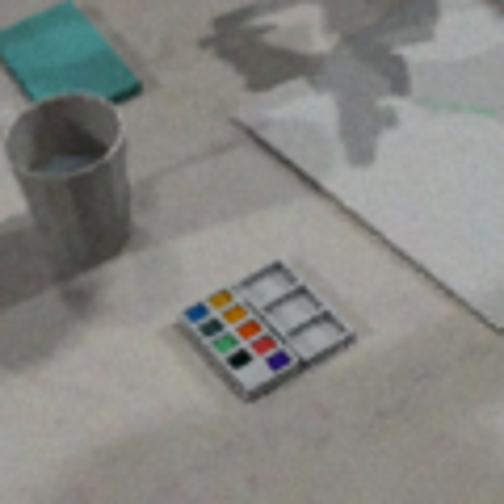

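move(
  target=[
    [0,0,0,0,0,0,0,0.754,0.576,0.696,0,0.754,0.576,0.696,0,0.754,0.576,0.696,0.714,0.678,0.226,0.168,0.4,-0.6,-0.03,-0.25967,0.34433,0,0,0,0,-0.29,0.12,0.25,0,-0.29,0.12,0.25,0,0.754,0.576,0.696,-0.686,0.678,0.03,-0.02,0.4,-0.9],
    [0,0,0,0,0,0,0,0.754,0.576,0.696,0,0.754,0.576,0.696,0,0.754,0.576,0.696,0.714,0.678,0.226,0.168,0.4,-0.6,-0.0781,-0.25967,0.34433,0,0,0,0,-0.29,0.12,0.25,0,-0.29,0.12,0.25,0,0.754,0.576,0.696,-0.686,0.678,0.03,-0.02,0.4,-0.9],
    [0,0,0,0,0,0,0,0.754,0.576,0.696,0,0.754,0.576,0.696,0,0.754,0.576,0.696,0.714,0.678,0.226,0.168,0.4,-0.6,-0.06,-0.25967,0.34433,0,0,0,0,-0.29,0.12,0.25,0,-0.29,0.12,0.25,0,0.754,0.576,0.696,-0.686,0.678,0.03,-0.02,0.4,-0.9],
    [0,0,0,0,0,0,0,0.754,0.576,0.696,0,0.754,0.576,0.696,0,0.754,0.576,0.696,0.714,0.678,0.226,0.168,0.4,-0.6,-0.06,-0.25577,0.34746,0,0,0,0,-0.29,0.12,0.25,0,-0.29,0.12,0.25,0,0.754,0.576,0.696,-0.686,0.678,0.03,-0.02,0.4,-0.9],
    [0,0,0,0,0,0,0,0.754,0.576,0.696,0,0.754,0.576,0.696,0,0.754,0.576,0.696,0.714,0.678,0.226,0.168,0.4,-0.6,-0.0775,-0.25577,0.34746,0,0,0,0,-0.29,0.12,0.25,0,-0.29,0.12,0.25,0,0.754,0.576,0.696,-0.686,0.678,0.03,-0.02,0.4,-0.9],
    [0,0,0,0,0,0,0,0.754,0.576,0.696,0,0.754,0.576,0.696,0,0.754,0.576,0.696,0.714,0.678,0.226,0.168,0.4,-0.6,-0.06,-0.25577,0.34746,0,0,0,0,-0.29,0.12,0.25,0,-0.29,0.12,0.25,0,0.754,0.576,0.696,-0.686,0.678,0.03,-0.02,0.4,-0.9],
    [0,0,0,0,0,0,0,0.754,0.576,0.696,0,0.754,0.576,0.696,0,0.754,0.576,0.696,0.714,0.678,0.226,0.168,0.4,-0.6,-0.06,-0.25187,0.35059,0,0,0,0,-0.29,0.12,0.25,0,-0.29,0.12,0.25,0,0.754,0.576,0.696,-0.686,0.678,0.03,-0.02,0.4,-0.9],
    [0,0,0,0,0,0,0,0.754,0.576,0.696,0,0.754,0.576,0.696,0,0.754,0.576,0.696,0.714,0.678,0.226,0.168,0.4,-0.6,-0.0768,-0.25187,0.35059,0,0,0,0,-0.29,0.12,0.25,0,-0.29,0.12,0.25,0,0.754,0.576,0.696,-0.686,0.678,0.03,-0.02,0.4,-0.9],
    [0,0,0,0,0,0,0,0.754,0.576,0.696,0,0.754,0.576,0.696,0,0.754,0.576,0.696,0.714,0.678,0.226,0.168,0.4,-0.6,-0.06,-0.25187,0.35059,0,0,0,0,-0.29,0.12,0.25,0,-0.29,0.12,0.25,0,0.754,0.576,0.696,-0.686,0.678,0.03,-0.02,0.4,-0.9],
    [0,0,0,0,0,0,0,0.754,0.576,0.696,0,0.754,0.576,0.696,0,0.754,0.576,0.696,0.714,0.678,0.226,0.168,0.4,-0.6,-0.06,-0.24797,0.35372,0,0,0,0,-0.29,0.12,0.25,0,-0.29,0.12,0.25,0,0.754,0.576,0.696,-0.686,0.678,0.03,-0.02,0.4,-0.9],
    [0,0,0,0,0,0,0,0.754,0.576,0.696,0,0.754,0.576,0.696,0,0.754,0.576,0.696,0.714,0.678,0.226,0.168,0.4,-0.6,-0.076,-0.24797,0.35372,0,0,0,0,-0.29,0.12,0.25,0,-0.29,0.12,0.25,0,0.754,0.576,0.696,-0.686,0.678,0.03,-0.02,0.4,-0.9],
    [0,0,0,0,0,0,0,0.754,0.576,0.696,0,0.754,0.576,0.696,0,0.754,0.576,0.696,0.714,0.678,0.226,0.168,0.4,-0.6,-0.06,-0.24797,0.35372,0,0,0,0,-0.29,0.12,0.25,0,-0.29,0.12,0.25,0,0.754,0.576,0.696,-0.686,0.678,0.03,-0.02,0.4,-0.9],
    [0,0,0,0,0,0,0,0.754,0.576,0.696,0,0.754,0.576,0.696,0,0.754,0.576,0.696,0.714,0.678,0.226,0.168,0.4,-0.6,-0.06,-0.24407,0.35685,0,0,0,0,-0.29,0.12,0.25,0,-0.29,0.12,0.25,0,0.754,0.576,0.696,-0.686,0.678,0.03,-0.02,0.4,-0.9],
    [0,0,0,0,0,0,0,0.754,0.576,0.696,0,0.754,0.576,0.696,0,0.754,0.576,0.696,0.714,0.678,0.226,0.168,0.4,-0.6,-0.0753,-0.24407,0.35685,0,0,0,0,-0.29,0.12,0.25,0,-0.29,0.12,0.25,0,0.754,0.576,0.696,-0.686,0.678,0.03,-0.02,0.4,-0.9],
    [0,0,0,0,0,0,0,0.754,0.576,0.696,0,0.754,0.576,0.696,0,0.754,0.576,0.696,0.714,0.678,0.226,0.168,0.4,-0.6,-0.06,-0.24407,0.35685,0,0,0,0,-0.29,0.12,0.25,0,-0.29,0.12,0.25,0,0.754,0.576,0.696,-0.686,0.678,0.03,-0.02,0.4,-0.9],
  ],
  speed=[0.2, 0.06, 0.06, 0.06, 0.06, 0.06, 0.06, 0.06, 0.06, 0.06, 0.06, 0.06, 0.06, 0.06, 0.06],
  blend=[0.004, 0, 0.001, 0.001, 0, 0.001, 0.001, 0, 0.001, 0.001, 0, 0.001, 0.001, 0, 0],
)

move(
  target=[0,0,0,0,0,0,0,0.754,0.576,0.696,0,0.754,0.576,0.696,0,0.754,0.576,0.696,0.714,0.678,0.226,0.168,0.4,-0.6,0.06,0.244,-0.357,0,0,0,0,-0.29,0.12,0.25,0,-0.29,0.12,0.25,0,0.754,0.576,0.696,-0.686,0.678,0.03,-0.02,0.4,-0.9],
  speed=0.25,
  cameras=["cam_sheet"],
)

zoom_image(
  camera="cam_sheet",
  region=[225, 160, 295, 220],
)

Scene clock: 2067.63 s.
left_arm: end_effector_position=(+0.5502, +0.0686, +0.2577) hand_goal=(+0.000, +0.754, +0.576, +0.696, +0.000, +0.754, +0.576, +0.696, +0.000, +0.754, +0.576, +0.696, +0.714, +0.678, +0.226, +0.168) hand_measured=(+0.000, +0.752, +0.576, +0.696, +0.000, +0.752, +0.576, +0.696, +0.000, +0.752, +0.576, +0.696, +0.714, +0.678, +0.224, +0.168) hand_current_ma=(+0, -3, +1, +0, +0, -3, +1, +0, +0, -4, +1, +0, +0, -1, -3, -1) hand_state=(goal, goal, goal, goal, goal, goal, goal, goal, goal, goal, goal, goal, goal, goal, goal, goal) hand_current_limit=0.40 hand_speed=-0.60 end_effector_quat_wxyz=(+0.002, +0.772, -0.555, +0.309) | right_arm: end_effector_position=(+0.4998, +0.5905, +0.1120) hand_goal=(+0.000, -0.290, +0.120, +0.250, +0.000, -0.290, +0.120, +0.250, +0.000, +0.754, +0.576, +0.696, -0.686, +0.678, +0.030, -0.020) hand_measured=(+0.008, -0.200, +0.148, +0.260, +0.004, -0.198, +0.148, +0.264, +0.004, +0.754, +0.576, +0.696, -0.682, +0.678, +0.124, +0.014) hand_current_ma=(+3, +214, +29, +6, +1, +223, +28, +8, +1, +0, +0, +0, +1, +0, +316, +65) hand_state=(goal, blocked, blocked, goal, goal, blocked, blocked, goal, goal, goal, goal, goal, goal, goal, blocked, blocked) hand_current_limit=0.40 hand_speed=-0.90 end_effector_quat_wxyz=(-0.272, +0.653, +0.272, +0.653)
Joint positions: left_arm=[3.761 -1.733 -1.781 -0.973 0.98 -2.915] | right_arm=[0.812 -0.921 1.669 -0.748 1.592 -1.571]
Joint torques (N m): left_arm=[-0.68 36.48 28.41 2.18 -2.13 -1.7] | right_arm=[-11.37 -57.89 -27.6 -0.26 -2.41 1.95]
Wrist force (N): left_arm=[0.1 0.2 0.4] | right_arm=[0.6 0.1 -2.0]
Wrist torque (N m): left_arm=[-0.02 -0.01 0.00] | right_arm=[0.33 -0.07 0.36]
Wrist force, peak (N): left_arm=[-0.3 -0.2 1.1] | right_arm=[0.6 1.1 -2.9]
Hand target: left_arm +0.5502, +0.0686, +0.2577; +0.002, +0.772, -0.555, +0.309 | right_arm +0.4998, +0.5905, +0.1121; -0.272, +0.653, +0.272, +0.653
Off the commanded pose: left_arm 0.000 m, 0 deg | right_arm 0.000 m, 0 deg.
move: done

Scene clock: 2069.37 s.
left_arm: end_effector_position=(+0.5502, +0.0686, +0.2577) hand_goal=(+0.000, +0.754, +0.576, +0.696, +0.000, +0.754, +0.576, +0.696, +0.000, +0.754, +0.576, +0.696, +0.714, +0.678, +0.226, +0.168) hand_measured=(+0.000, +0.752, +0.576, +0.696, +0.000, +0.752, +0.576, +0.696, +0.000, +0.752, +0.576, +0.696, +0.714, +0.678, +0.224, +0.168) hand_current_ma=(+0, -3, +1, +0, +0, -3, +1, +0, +0, -4, +1, +0, +0, -1, -3, -1) hand_state=(goal, goal, goal, goal, goal, goal, goal, goal, goal, goal, goal, goal, goal, goal, goal, goal) hand_current_limit=0.40 hand_speed=-0.60 end_effector_quat_wxyz=(+0.002, +0.772, -0.555, +0.309) | right_arm: end_effector_position=(+0.4532, +0.3352, +0.1480) hand_goal=(+0.000, -0.290, +0.120, +0.250, +0.000, -0.290, +0.120, +0.250, +0.000, +0.754, +0.576, +0.696, -0.686, +0.678, +0.030, -0.020) hand_measured=(+0.008, -0.200, +0.148, +0.260, +0.004, -0.198, +0.148, +0.264, +0.004, +0.754, +0.576, +0.696, -0.682, +0.678, +0.124, +0.014) hand_current_ma=(+3, +214, +29, +6, +1, +223, +28, +8, +1, +0, +0, +0, +1, +0, +316, +65) hand_state=(goal, blocked, blocked, goal, goal, blocked, blocked, goal, goal, goal, goal, goal, goal, goal, blocked, blocked) hand_current_limit=0.40 hand_speed=-0.90 end_effector_quat_wxyz=(-0.272, +0.653, +0.272, +0.653)
Joint positions: left_arm=[3.761 -1.733 -1.781 -0.973 0.98 -2.915] | right_arm=[0.367 -1.424 2.346 -0.922 1.148 -1.571]
Joint torques (N m): left_arm=[-1.95 35.03 27.8 2.18 -2.05 -1.68] | right_arm=[-12.06 -34.3 -5.54 -0.33 -2.65 2.63]
Wrist force (N): left_arm=[-0.2 0.2 0.5] | right_arm=[0.4 0.5 -1.7]
Wrist torque (N m): left_arm=[-0.03 0.03 -0.03] | right_arm=[0.37 -0.03 0.30]
Wrist force, peak (N): left_arm=[-0.2 -0.1 0.9] | right_arm=[0.6 1.1 -3.3]
Hand target: left_arm +0.5502, +0.0686, +0.2577; +0.002, +0.772, -0.555, +0.309 | right_arm +0.4532, +0.3352, +0.1480; -0.272, +0.653, +0.272, +0.653
Off the commanded pose: left_arm 0.000 m, 0 deg | right_arm 0.000 m, 0 deg.
move: done
Images, in order (width x height): cam_sheet 672x504.

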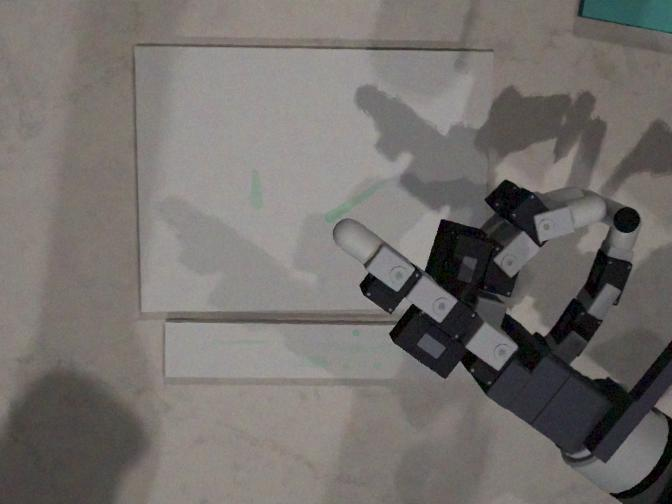

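Scaled by 7.200.

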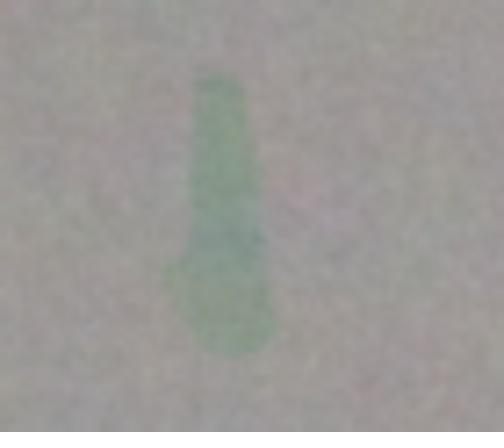

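move(
  target=[
    [0,0,0,0,0,0,0,0.754,0.576,0.696,0,0.754,0.576,0.696,0,0.754,0.576,0.696,0.714,0.678,0.226,0.168,0.4,-0.6,-0.03,-0.24088,0.35969,0,0,0,0,-0.29,0.12,0.25,0,-0.29,0.12,0.25,0,0.754,0.576,0.696,-0.686,0.678,0.03,-0.02,0.4,-0.9],
    [0,0,0,0,0,0,0,0.754,0.576,0.696,0,0.754,0.576,0.696,0,0.754,0.576,0.696,0.714,0.678,0.226,0.168,0.4,-0.6,-0.0744,-0.24088,0.35969,0,0,0,0,-0.29,0.12,0.25,0,-0.29,0.12,0.25,0,0.754,0.576,0.696,-0.686,0.678,0.03,-0.02,0.4,-0.9],
    [0,0,0,0,0,0,0,0.754,0.576,0.696,0,0.754,0.576,0.696,0,0.754,0.576,0.696,0.714,0.678,0.226,0.168,0.4,-0.6,-0.06,-0.24088,0.35969,0,0,0,0,-0.29,0.12,0.25,0,-0.29,0.12,0.25,0,0.754,0.576,0.696,-0.686,0.678,0.03,-0.02,0.4,-0.9],
    [0,0,0,0,0,0,0,0.754,0.576,0.696,0,0.754,0.576,0.696,0,0.754,0.576,0.696,0.714,0.678,0.226,0.168,0.4,-0.6,-0.06,-0.23763,0.3623,0,0,0,0,-0.29,0.12,0.25,0,-0.29,0.12,0.25,0,0.754,0.576,0.696,-0.686,0.678,0.03,-0.02,0.4,-0.9],
    [0,0,0,0,0,0,0,0.754,0.576,0.696,0,0.754,0.576,0.696,0,0.754,0.576,0.696,0.714,0.678,0.226,0.168,0.4,-0.6,-0.0739,-0.23763,0.3623,0,0,0,0,-0.29,0.12,0.25,0,-0.29,0.12,0.25,0,0.754,0.576,0.696,-0.686,0.678,0.03,-0.02,0.4,-0.9],
    [0,0,0,0,0,0,0,0.754,0.576,0.696,0,0.754,0.576,0.696,0,0.754,0.576,0.696,0.714,0.678,0.226,0.168,0.4,-0.6,-0.06,-0.23763,0.3623,0,0,0,0,-0.29,0.12,0.25,0,-0.29,0.12,0.25,0,0.754,0.576,0.696,-0.686,0.678,0.03,-0.02,0.4,-0.9],
    [0,0,0,0,0,0,0,0.754,0.576,0.696,0,0.754,0.576,0.696,0,0.754,0.576,0.696,0.714,0.678,0.226,0.168,0.4,-0.6,-0.06,-0.23503,0.36438,0,0,0,0,-0.29,0.12,0.25,0,-0.29,0.12,0.25,0,0.754,0.576,0.696,-0.686,0.678,0.03,-0.02,0.4,-0.9],
    [0,0,0,0,0,0,0,0.754,0.576,0.696,0,0.754,0.576,0.696,0,0.754,0.576,0.696,0.714,0.678,0.226,0.168,0.4,-0.6,-0.0736,-0.23503,0.36438,0,0,0,0,-0.29,0.12,0.25,0,-0.29,0.12,0.25,0,0.754,0.576,0.696,-0.686,0.678,0.03,-0.02,0.4,-0.9],
    [0,0,0,0,0,0,0,0.754,0.576,0.696,0,0.754,0.576,0.696,0,0.754,0.576,0.696,0.714,0.678,0.226,0.168,0.4,-0.6,-0.06,-0.23503,0.36438,0,0,0,0,-0.29,0.12,0.25,0,-0.29,0.12,0.25,0,0.754,0.576,0.696,-0.686,0.678,0.03,-0.02,0.4,-0.9],
    [0,0,0,0,0,0,0,0.754,0.576,0.696,0,0.754,0.576,0.696,0,0.754,0.576,0.696,0.714,0.678,0.226,0.168,0.4,-0.6,-0.06,-0.23243,0.36646,0,0,0,0,-0.29,0.12,0.25,0,-0.29,0.12,0.25,0,0.754,0.576,0.696,-0.686,0.678,0.03,-0.02,0.4,-0.9],
    [0,0,0,0,0,0,0,0.754,0.576,0.696,0,0.754,0.576,0.696,0,0.754,0.576,0.696,0.714,0.678,0.226,0.168,0.4,-0.6,-0.0732,-0.23243,0.36646,0,0,0,0,-0.29,0.12,0.25,0,-0.29,0.12,0.25,0,0.754,0.576,0.696,-0.686,0.678,0.03,-0.02,0.4,-0.9],
    [0,0,0,0,0,0,0,0.754,0.576,0.696,0,0.754,0.576,0.696,0,0.754,0.576,0.696,0.714,0.678,0.226,0.168,0.4,-0.6,-0.06,-0.23243,0.36646,0,0,0,0,-0.29,0.12,0.25,0,-0.29,0.12,0.25,0,0.754,0.576,0.696,-0.686,0.678,0.03,-0.02,0.4,-0.9],
    [0,0,0,0,0,0,0,0.754,0.576,0.696,0,0.754,0.576,0.696,0,0.754,0.576,0.696,0.714,0.678,0.226,0.168,0.4,-0.6,-0.06,-0.22983,0.36854,0,0,0,0,-0.29,0.12,0.25,0,-0.29,0.12,0.25,0,0.754,0.576,0.696,-0.686,0.678,0.03,-0.02,0.4,-0.9],
    [0,0,0,0,0,0,0,0.754,0.576,0.696,0,0.754,0.576,0.696,0,0.754,0.576,0.696,0.714,0.678,0.226,0.168,0.4,-0.6,-0.0728,-0.22983,0.36854,0,0,0,0,-0.29,0.12,0.25,0,-0.29,0.12,0.25,0,0.754,0.576,0.696,-0.686,0.678,0.03,-0.02,0.4,-0.9],
    [0,0,0,0,0,0,0,0.754,0.576,0.696,0,0.754,0.576,0.696,0,0.754,0.576,0.696,0.714,0.678,0.226,0.168,0.4,-0.6,-0.06,-0.22983,0.36854,0,0,0,0,-0.29,0.12,0.25,0,-0.29,0.12,0.25,0,0.754,0.576,0.696,-0.686,0.678,0.03,-0.02,0.4,-0.9],
  ],
  speed=[0.2, 0.06, 0.06, 0.06, 0.06, 0.06, 0.06, 0.06, 0.06, 0.06, 0.06, 0.06, 0.06, 0.06, 0.06],
  blend=[0.004, 0, 0.001, 0.001, 0, 0.001, 0.001, 0, 0.001, 0.001, 0, 0.001, 0.001, 0, 0],
)

move(
  target=[
    [0,0,0,0,0,0,0,0.754,0.576,0.696,0,0.754,0.576,0.696,0,0.754,0.576,0.696,0.714,0.678,0.226,0.168,0.4,-0.6,0,0.0026,0.00208,0,0,0,0,-0.29,0.12,0.25,0,-0.29,0.12,0.25,0,0.754,0.576,0.696,-0.686,0.678,0.03,-0.02,0.4,-0.9],
    [0,0,0,0,0,0,0,0.754,0.576,0.696,0,0.754,0.576,0.696,0,0.754,0.576,0.696,0.714,0.678,0.226,0.168,0.4,-0.6,-0.0125,0.0026,0.00208,0,0,0,0,-0.29,0.12,0.25,0,-0.29,0.12,0.25,0,0.754,0.576,0.696,-0.686,0.678,0.03,-0.02,0.4,-0.9],
    [0,0,0,0,0,0,0,0.754,0.576,0.696,0,0.754,0.576,0.696,0,0.754,0.576,0.696,0.714,0.678,0.226,0.168,0.4,-0.6,0,0.0026,0.00208,0,0,0,0,-0.29,0.12,0.25,0,-0.29,0.12,0.25,0,0.754,0.576,0.696,-0.686,0.678,0.03,-0.02,0.4,-0.9],
    [0,0,0,0,0,0,0,0.754,0.576,0.696,0,0.754,0.576,0.696,0,0.754,0.576,0.696,0.714,0.678,0.226,0.168,0.4,-0.6,0,0.0052,0.00417,0,0,0,0,-0.29,0.12,0.25,0,-0.29,0.12,0.25,0,0.754,0.576,0.696,-0.686,0.678,0.03,-0.02,0.4,-0.9],
    [0,0,0,0,0,0,0,0.754,0.576,0.696,0,0.754,0.576,0.696,0,0.754,0.576,0.696,0.714,0.678,0.226,0.168,0.4,-0.6,-0.0121,0.0052,0.00417,0,0,0,0,-0.29,0.12,0.25,0,-0.29,0.12,0.25,0,0.754,0.576,0.696,-0.686,0.678,0.03,-0.02,0.4,-0.9],
    [0,0,0,0,0,0,0,0.754,0.576,0.696,0,0.754,0.576,0.696,0,0.754,0.576,0.696,0.714,0.678,0.226,0.168,0.4,-0.6,-0.0118,0.01093,0.00875,0,0,0,0,-0.29,0.12,0.25,0,-0.29,0.12,0.25,0,0.754,0.576,0.696,-0.686,0.678,0.03,-0.02,0.4,-0.9],
    [0,0,0,0,0,0,0,0.754,0.576,0.696,0,0.754,0.576,0.696,0,0.754,0.576,0.696,0.714,0.678,0.226,0.168,0.4,-0.6,-0.0122,0.01853,0.01524,0,0,0,0,-0.29,0.12,0.25,0,-0.29,0.12,0.25,0,0.754,0.576,0.696,-0.686,0.678,0.03,-0.02,0.4,-0.9],
    [0,0,0,0,0,0,0,0.754,0.576,0.696,0,0.754,0.576,0.696,0,0.754,0.576,0.696,0.714,0.678,0.226,0.168,0.4,-0.6,0,0.01853,0.01524,0,0,0,0,-0.29,0.12,0.25,0,-0.29,0.12,0.25,0,0.754,0.576,0.696,-0.686,0.678,0.03,-0.02,0.4,-0.9],
    [0,0,0,0,0,0,0,0.754,0.576,0.696,0,0.754,0.576,0.696,0,0.754,0.576,0.696,0.714,0.678,0.226,0.168,0.4,-0.6,0,0.02043,0.01686,0,0,0,0,-0.29,0.12,0.25,0,-0.29,0.12,0.25,0,0.754,0.576,0.696,-0.686,0.678,0.03,-0.02,0.4,-0.9],
    [0,0,0,0,0,0,0,0.754,0.576,0.696,0,0.754,0.576,0.696,0,0.754,0.576,0.696,0.714,0.678,0.226,0.168,0.4,-0.6,-0.0123,0.02043,0.01686,0,0,0,0,-0.29,0.12,0.25,0,-0.29,0.12,0.25,0,0.754,0.576,0.696,-0.686,0.678,0.03,-0.02,0.4,-0.9],
    [0,0,0,0,0,0,0,0.754,0.576,0.696,0,0.754,0.576,0.696,0,0.754,0.576,0.696,0.714,0.678,0.226,0.168,0.4,-0.6,0,0.02043,0.01686,0,0,0,0,-0.29,0.12,0.25,0,-0.29,0.12,0.25,0,0.754,0.576,0.696,-0.686,0.678,0.03,-0.02,0.4,-0.9],
    [0,0,0,0,0,0,0,0.754,0.576,0.696,0,0.754,0.576,0.696,0,0.754,0.576,0.696,0.714,0.678,0.226,0.168,0.4,-0.6,0,0.02297,0.01902,0,0,0,0,-0.29,0.12,0.25,0,-0.29,0.12,0.25,0,0.754,0.576,0.696,-0.686,0.678,0.03,-0.02,0.4,-0.9],
    [0,0,0,0,0,0,0,0.754,0.576,0.696,0,0.754,0.576,0.696,0,0.754,0.576,0.696,0.714,0.678,0.226,0.168,0.4,-0.6,-0.0126,0.02297,0.01902,0,0,0,0,-0.29,0.12,0.25,0,-0.29,0.12,0.25,0,0.754,0.576,0.696,-0.686,0.678,0.03,-0.02,0.4,-0.9],
    [0,0,0,0,0,0,0,0.754,0.576,0.696,0,0.754,0.576,0.696,0,0.754,0.576,0.696,0.714,0.678,0.226,0.168,0.4,-0.6,0,0.02297,0.01902,0,0,0,0,-0.29,0.12,0.25,0,-0.29,0.12,0.25,0,0.754,0.576,0.696,-0.686,0.678,0.03,-0.02,0.4,-0.9],
  ],
  speed=[0.06, 0.06, 0.06, 0.06, 0.06, 0.03, 0.03, 0.06, 0.06, 0.06, 0.06, 0.06, 0.06, 0.06],
  blend=[0.001, 0, 0.001, 0.001, 0, 0.001, 0.001, 0.001, 0.001, 0, 0.001, 0.001, 0, 0],
)

move(
  target=[0,0,0,0,0,0,0,0.754,0.576,0.696,0,0.754,0.576,0.696,0,0.754,0.576,0.696,0.714,0.678,0.226,0.168,0.4,-0.6,0.06,0.2,-0.4,0,0,0,0,-0.29,0.12,0.25,0,-0.29,0.12,0.25,0,0.754,0.576,0.696,-0.686,0.678,0.03,-0.02,0.4,-0.9],
  speed=0.25,
  cameras=["cam_sheet"],
)

zoom_image(
  camera="cam_sheet",
  region=[220, 130, 300, 215],
)

Scene clock: 2121.60 s.
left_arm: end_effector_position=(+0.5502, +0.0686, +0.2577) hand_goal=(+0.000, +0.754, +0.576, +0.696, +0.000, +0.754, +0.576, +0.696, +0.000, +0.754, +0.576, +0.696, +0.714, +0.678, +0.226, +0.168) hand_measured=(+0.000, +0.752, +0.576, +0.696, +0.000, +0.752, +0.576, +0.696, +0.000, +0.752, +0.576, +0.696, +0.714, +0.678, +0.224, +0.168) hand_current_ma=(+0, -3, +1, +0, +0, -3, +1, +0, +0, -4, +1, +0, +0, -1, -3, -1) hand_state=(goal, goal, goal, goal, goal, goal, goal, goal, goal, goal, goal, goal, goal, goal, goal, goal) hand_current_limit=0.40 hand_speed=-0.60 end_effector_quat_wxyz=(+0.002, +0.772, -0.555, +0.309) | right_arm: end_effector_position=(+0.5108, +0.5894, +0.1120) hand_goal=(+0.000, -0.290, +0.120, +0.250, +0.000, -0.290, +0.120, +0.250, +0.000, +0.754, +0.576, +0.696, -0.686, +0.678, +0.030, -0.020) hand_measured=(+0.008, -0.200, +0.148, +0.260, +0.004, -0.198, +0.148, +0.264, +0.004, +0.754, +0.576, +0.696, -0.682, +0.678, +0.124, +0.014) hand_current_ma=(+3, +214, +29, +6, +1, +223, +28, +8, +1, +0, +0, +0, +1, +0, +316, +65) hand_state=(goal, blocked, blocked, goal, goal, blocked, blocked, goal, goal, goal, goal, goal, goal, goal, blocked, blocked) hand_current_limit=0.40 hand_speed=-0.90 end_effector_quat_wxyz=(-0.272, +0.653, +0.272, +0.653)
Joint positions: left_arm=[3.761 -1.733 -1.781 -0.973 0.98 -2.915] | right_arm=[0.797 -0.913 1.653 -0.74 1.577 -1.571]
Joint torques (N m): left_arm=[-0.57 35.02 26.97 2.09 -1.95 -1.6] | right_arm=[-11.17 -57.35 -28.55 -0.42 -2.43 -0.13]
Wrist force (N): left_arm=[0.3 0.2 0.4] | right_arm=[0.7 0.3 -1.9]
Wrist torque (N m): left_arm=[-0.04 -0.03 0.02] | right_arm=[0.34 -0.07 0.33]
Wrist force, peak (N): left_arm=[-0.4 0.2 1.0] | right_arm=[0.5 1.3 -2.9]
Hand target: left_arm +0.5502, +0.0686, +0.2577; +0.002, +0.772, -0.555, +0.309 | right_arm +0.5108, +0.5894, +0.1121; -0.272, +0.653, +0.272, +0.653
Off the commanded pose: left_arm 0.000 m, 0 deg | right_arm 0.000 m, 0 deg.
move: done

Scene clock: 2124.83 s.
left_arm: end_effector_position=(+0.5502, +0.0686, +0.2577) hand_goal=(+0.000, +0.754, +0.576, +0.696, +0.000, +0.754, +0.576, +0.696, +0.000, +0.754, +0.576, +0.696, +0.714, +0.678, +0.226, +0.168) hand_measured=(+0.000, +0.752, +0.576, +0.696, +0.000, +0.752, +0.576, +0.696, +0.000, +0.752, +0.576, +0.696, +0.714, +0.678, +0.224, +0.168) hand_current_ma=(+0, -3, +1, +0, +0, -3, +1, +0, +0, -4, +1, +0, +0, -1, -3, -1) hand_state=(goal, goal, goal, goal, goal, goal, goal, goal, goal, goal, goal, goal, goal, goal, goal, goal) hand_current_limit=0.40 hand_speed=-0.60 end_effector_quat_wxyz=(+0.002, +0.772, -0.555, +0.309) | right_arm: end_effector_position=(+0.5286, +0.5878, +0.1120) hand_goal=(+0.000, -0.290, +0.120, +0.250, +0.000, -0.290, +0.120, +0.250, +0.000, +0.754, +0.576, +0.696, -0.686, +0.678, +0.030, -0.020) hand_measured=(+0.008, -0.200, +0.148, +0.260, +0.004, -0.198, +0.148, +0.264, +0.004, +0.754, +0.576, +0.696, -0.682, +0.678, +0.124, +0.014) hand_current_ma=(+3, +214, +29, +6, +1, +223, +28, +8, +1, +0, +0, +0, +1, +0, +316, +65) hand_state=(goal, blocked, blocked, goal, goal, blocked, blocked, goal, goal, goal, goal, goal, goal, goal, blocked, blocked) hand_current_limit=0.40 hand_speed=-0.90 end_effector_quat_wxyz=(-0.272, +0.653, +0.272, +0.653)
Joint positions: left_arm=[3.761 -1.733 -1.781 -0.973 0.98 -2.915] | right_arm=[0.772 -0.899 1.626 -0.727 1.552 -1.571]
Joint torques (N m): left_arm=[0.1 37.24 28.69 1.76 -1.97 -1.53] | right_arm=[-11.22 -59.81 -27.8 -0.43 -2.42 1.81]
Wrist force (N): left_arm=[-0.3 0.2 0.7] | right_arm=[0.4 0.5 -1.8]
Wrist torque (N m): left_arm=[-0.04 0.05 -0.04] | right_arm=[0.34 -0.03 0.31]
Wrist force, peak (N): left_arm=[-0.2 0.4 0.8] | right_arm=[0.6 0.5 -2.4]
Hand target: left_arm +0.5502, +0.0686, +0.2577; +0.002, +0.772, -0.555, +0.309 | right_arm +0.5286, +0.5878, +0.1121; -0.272, +0.653, +0.272, +0.653
Off the commanded pose: left_arm 0.000 m, 0 deg | right_arm 0.000 m, 0 deg.
move: done; blend cut to 0.0007 m at target 8, 0.0007 m at target 9

Scene clock: 2126.60 s.
left_arm: end_effector_position=(+0.5502, +0.0686, +0.2577) hand_goal=(+0.000, +0.754, +0.576, +0.696, +0.000, +0.754, +0.576, +0.696, +0.000, +0.754, +0.576, +0.696, +0.714, +0.678, +0.226, +0.168) hand_measured=(+0.000, +0.752, +0.576, +0.696, +0.000, +0.752, +0.576, +0.696, +0.000, +0.752, +0.576, +0.696, +0.714, +0.678, +0.224, +0.168) hand_current_ma=(+0, -3, +1, +0, +0, -3, +1, +0, +0, -4, +1, +0, +0, -1, -3, -1) hand_state=(goal, goal, goal, goal, goal, goal, goal, goal, goal, goal, goal, goal, goal, goal, goal, goal) hand_current_limit=0.40 hand_speed=-0.60 end_effector_quat_wxyz=(+0.002, +0.772, -0.555, +0.309) | right_arm: end_effector_position=(+0.4451, +0.3328, +0.1480) hand_goal=(+0.000, -0.290, +0.120, +0.250, +0.000, -0.290, +0.120, +0.250, +0.000, +0.754, +0.576, +0.696, -0.686, +0.678, +0.030, -0.020) hand_measured=(+0.008, -0.200, +0.148, +0.260, +0.004, -0.198, +0.148, +0.264, +0.004, +0.754, +0.576, +0.696, -0.682, +0.678, +0.124, +0.014) hand_current_ma=(+3, +214, +29, +6, +1, +223, +28, +8, +1, +0, +0, +0, +1, +0, +316, +65) hand_state=(goal, blocked, blocked, goal, goal, blocked, blocked, goal, goal, goal, goal, goal, goal, goal, blocked, blocked) hand_current_limit=0.40 hand_speed=-0.90 end_effector_quat_wxyz=(-0.272, +0.653, +0.272, +0.653)
Joint positions: left_arm=[3.761 -1.733 -1.781 -0.973 0.98 -2.915] | right_arm=[0.37 -1.44 2.367 -0.927 1.15 -1.571]
Joint torques (N m): left_arm=[-0.44 35.38 27.95 2.1 -2.21 -1.86] | right_arm=[-11.48 -32.44 -4.92 -0.26 -2.48 2.67]
Wrist force (N): left_arm=[-0.1 0.2 0.5] | right_arm=[0.2 0.6 -2.1]
Wrist torque (N m): left_arm=[-0.02 0.02 -0.02] | right_arm=[0.41 -0.01 0.30]
Wrist force, peak (N): left_arm=[-0.2 0.1 0.9] | right_arm=[0.5 1.0 -3.7]
Hand target: left_arm +0.5502, +0.0686, +0.2577; +0.002, +0.772, -0.555, +0.309 | right_arm +0.4451, +0.3328, +0.1480; -0.272, +0.653, +0.272, +0.653
Off the commanded pose: left_arm 0.000 m, 0 deg | right_arm 0.000 m, 0 deg.
move: done
Images, in order (width x height): cam_sheet 672x504.

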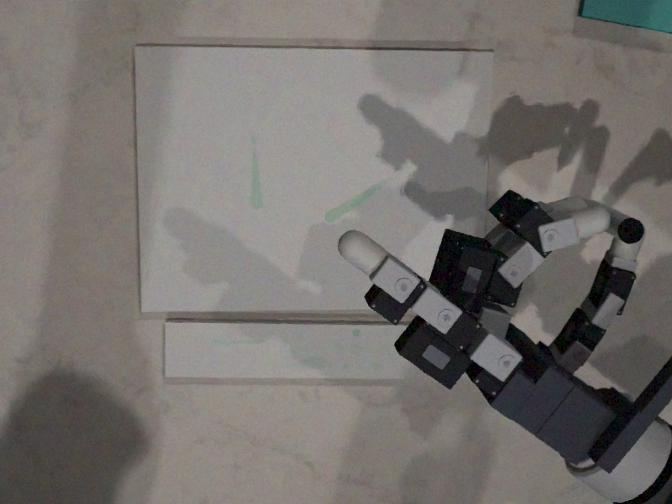

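Scaled by 5.929.

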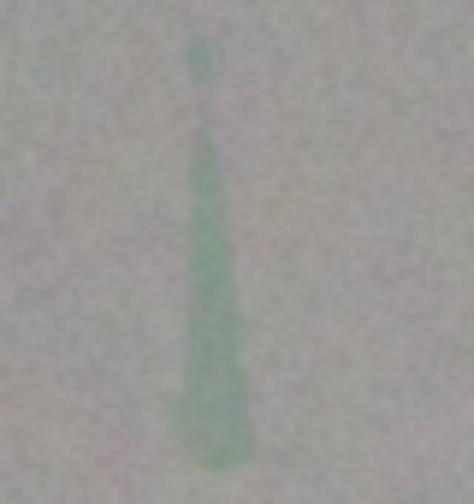

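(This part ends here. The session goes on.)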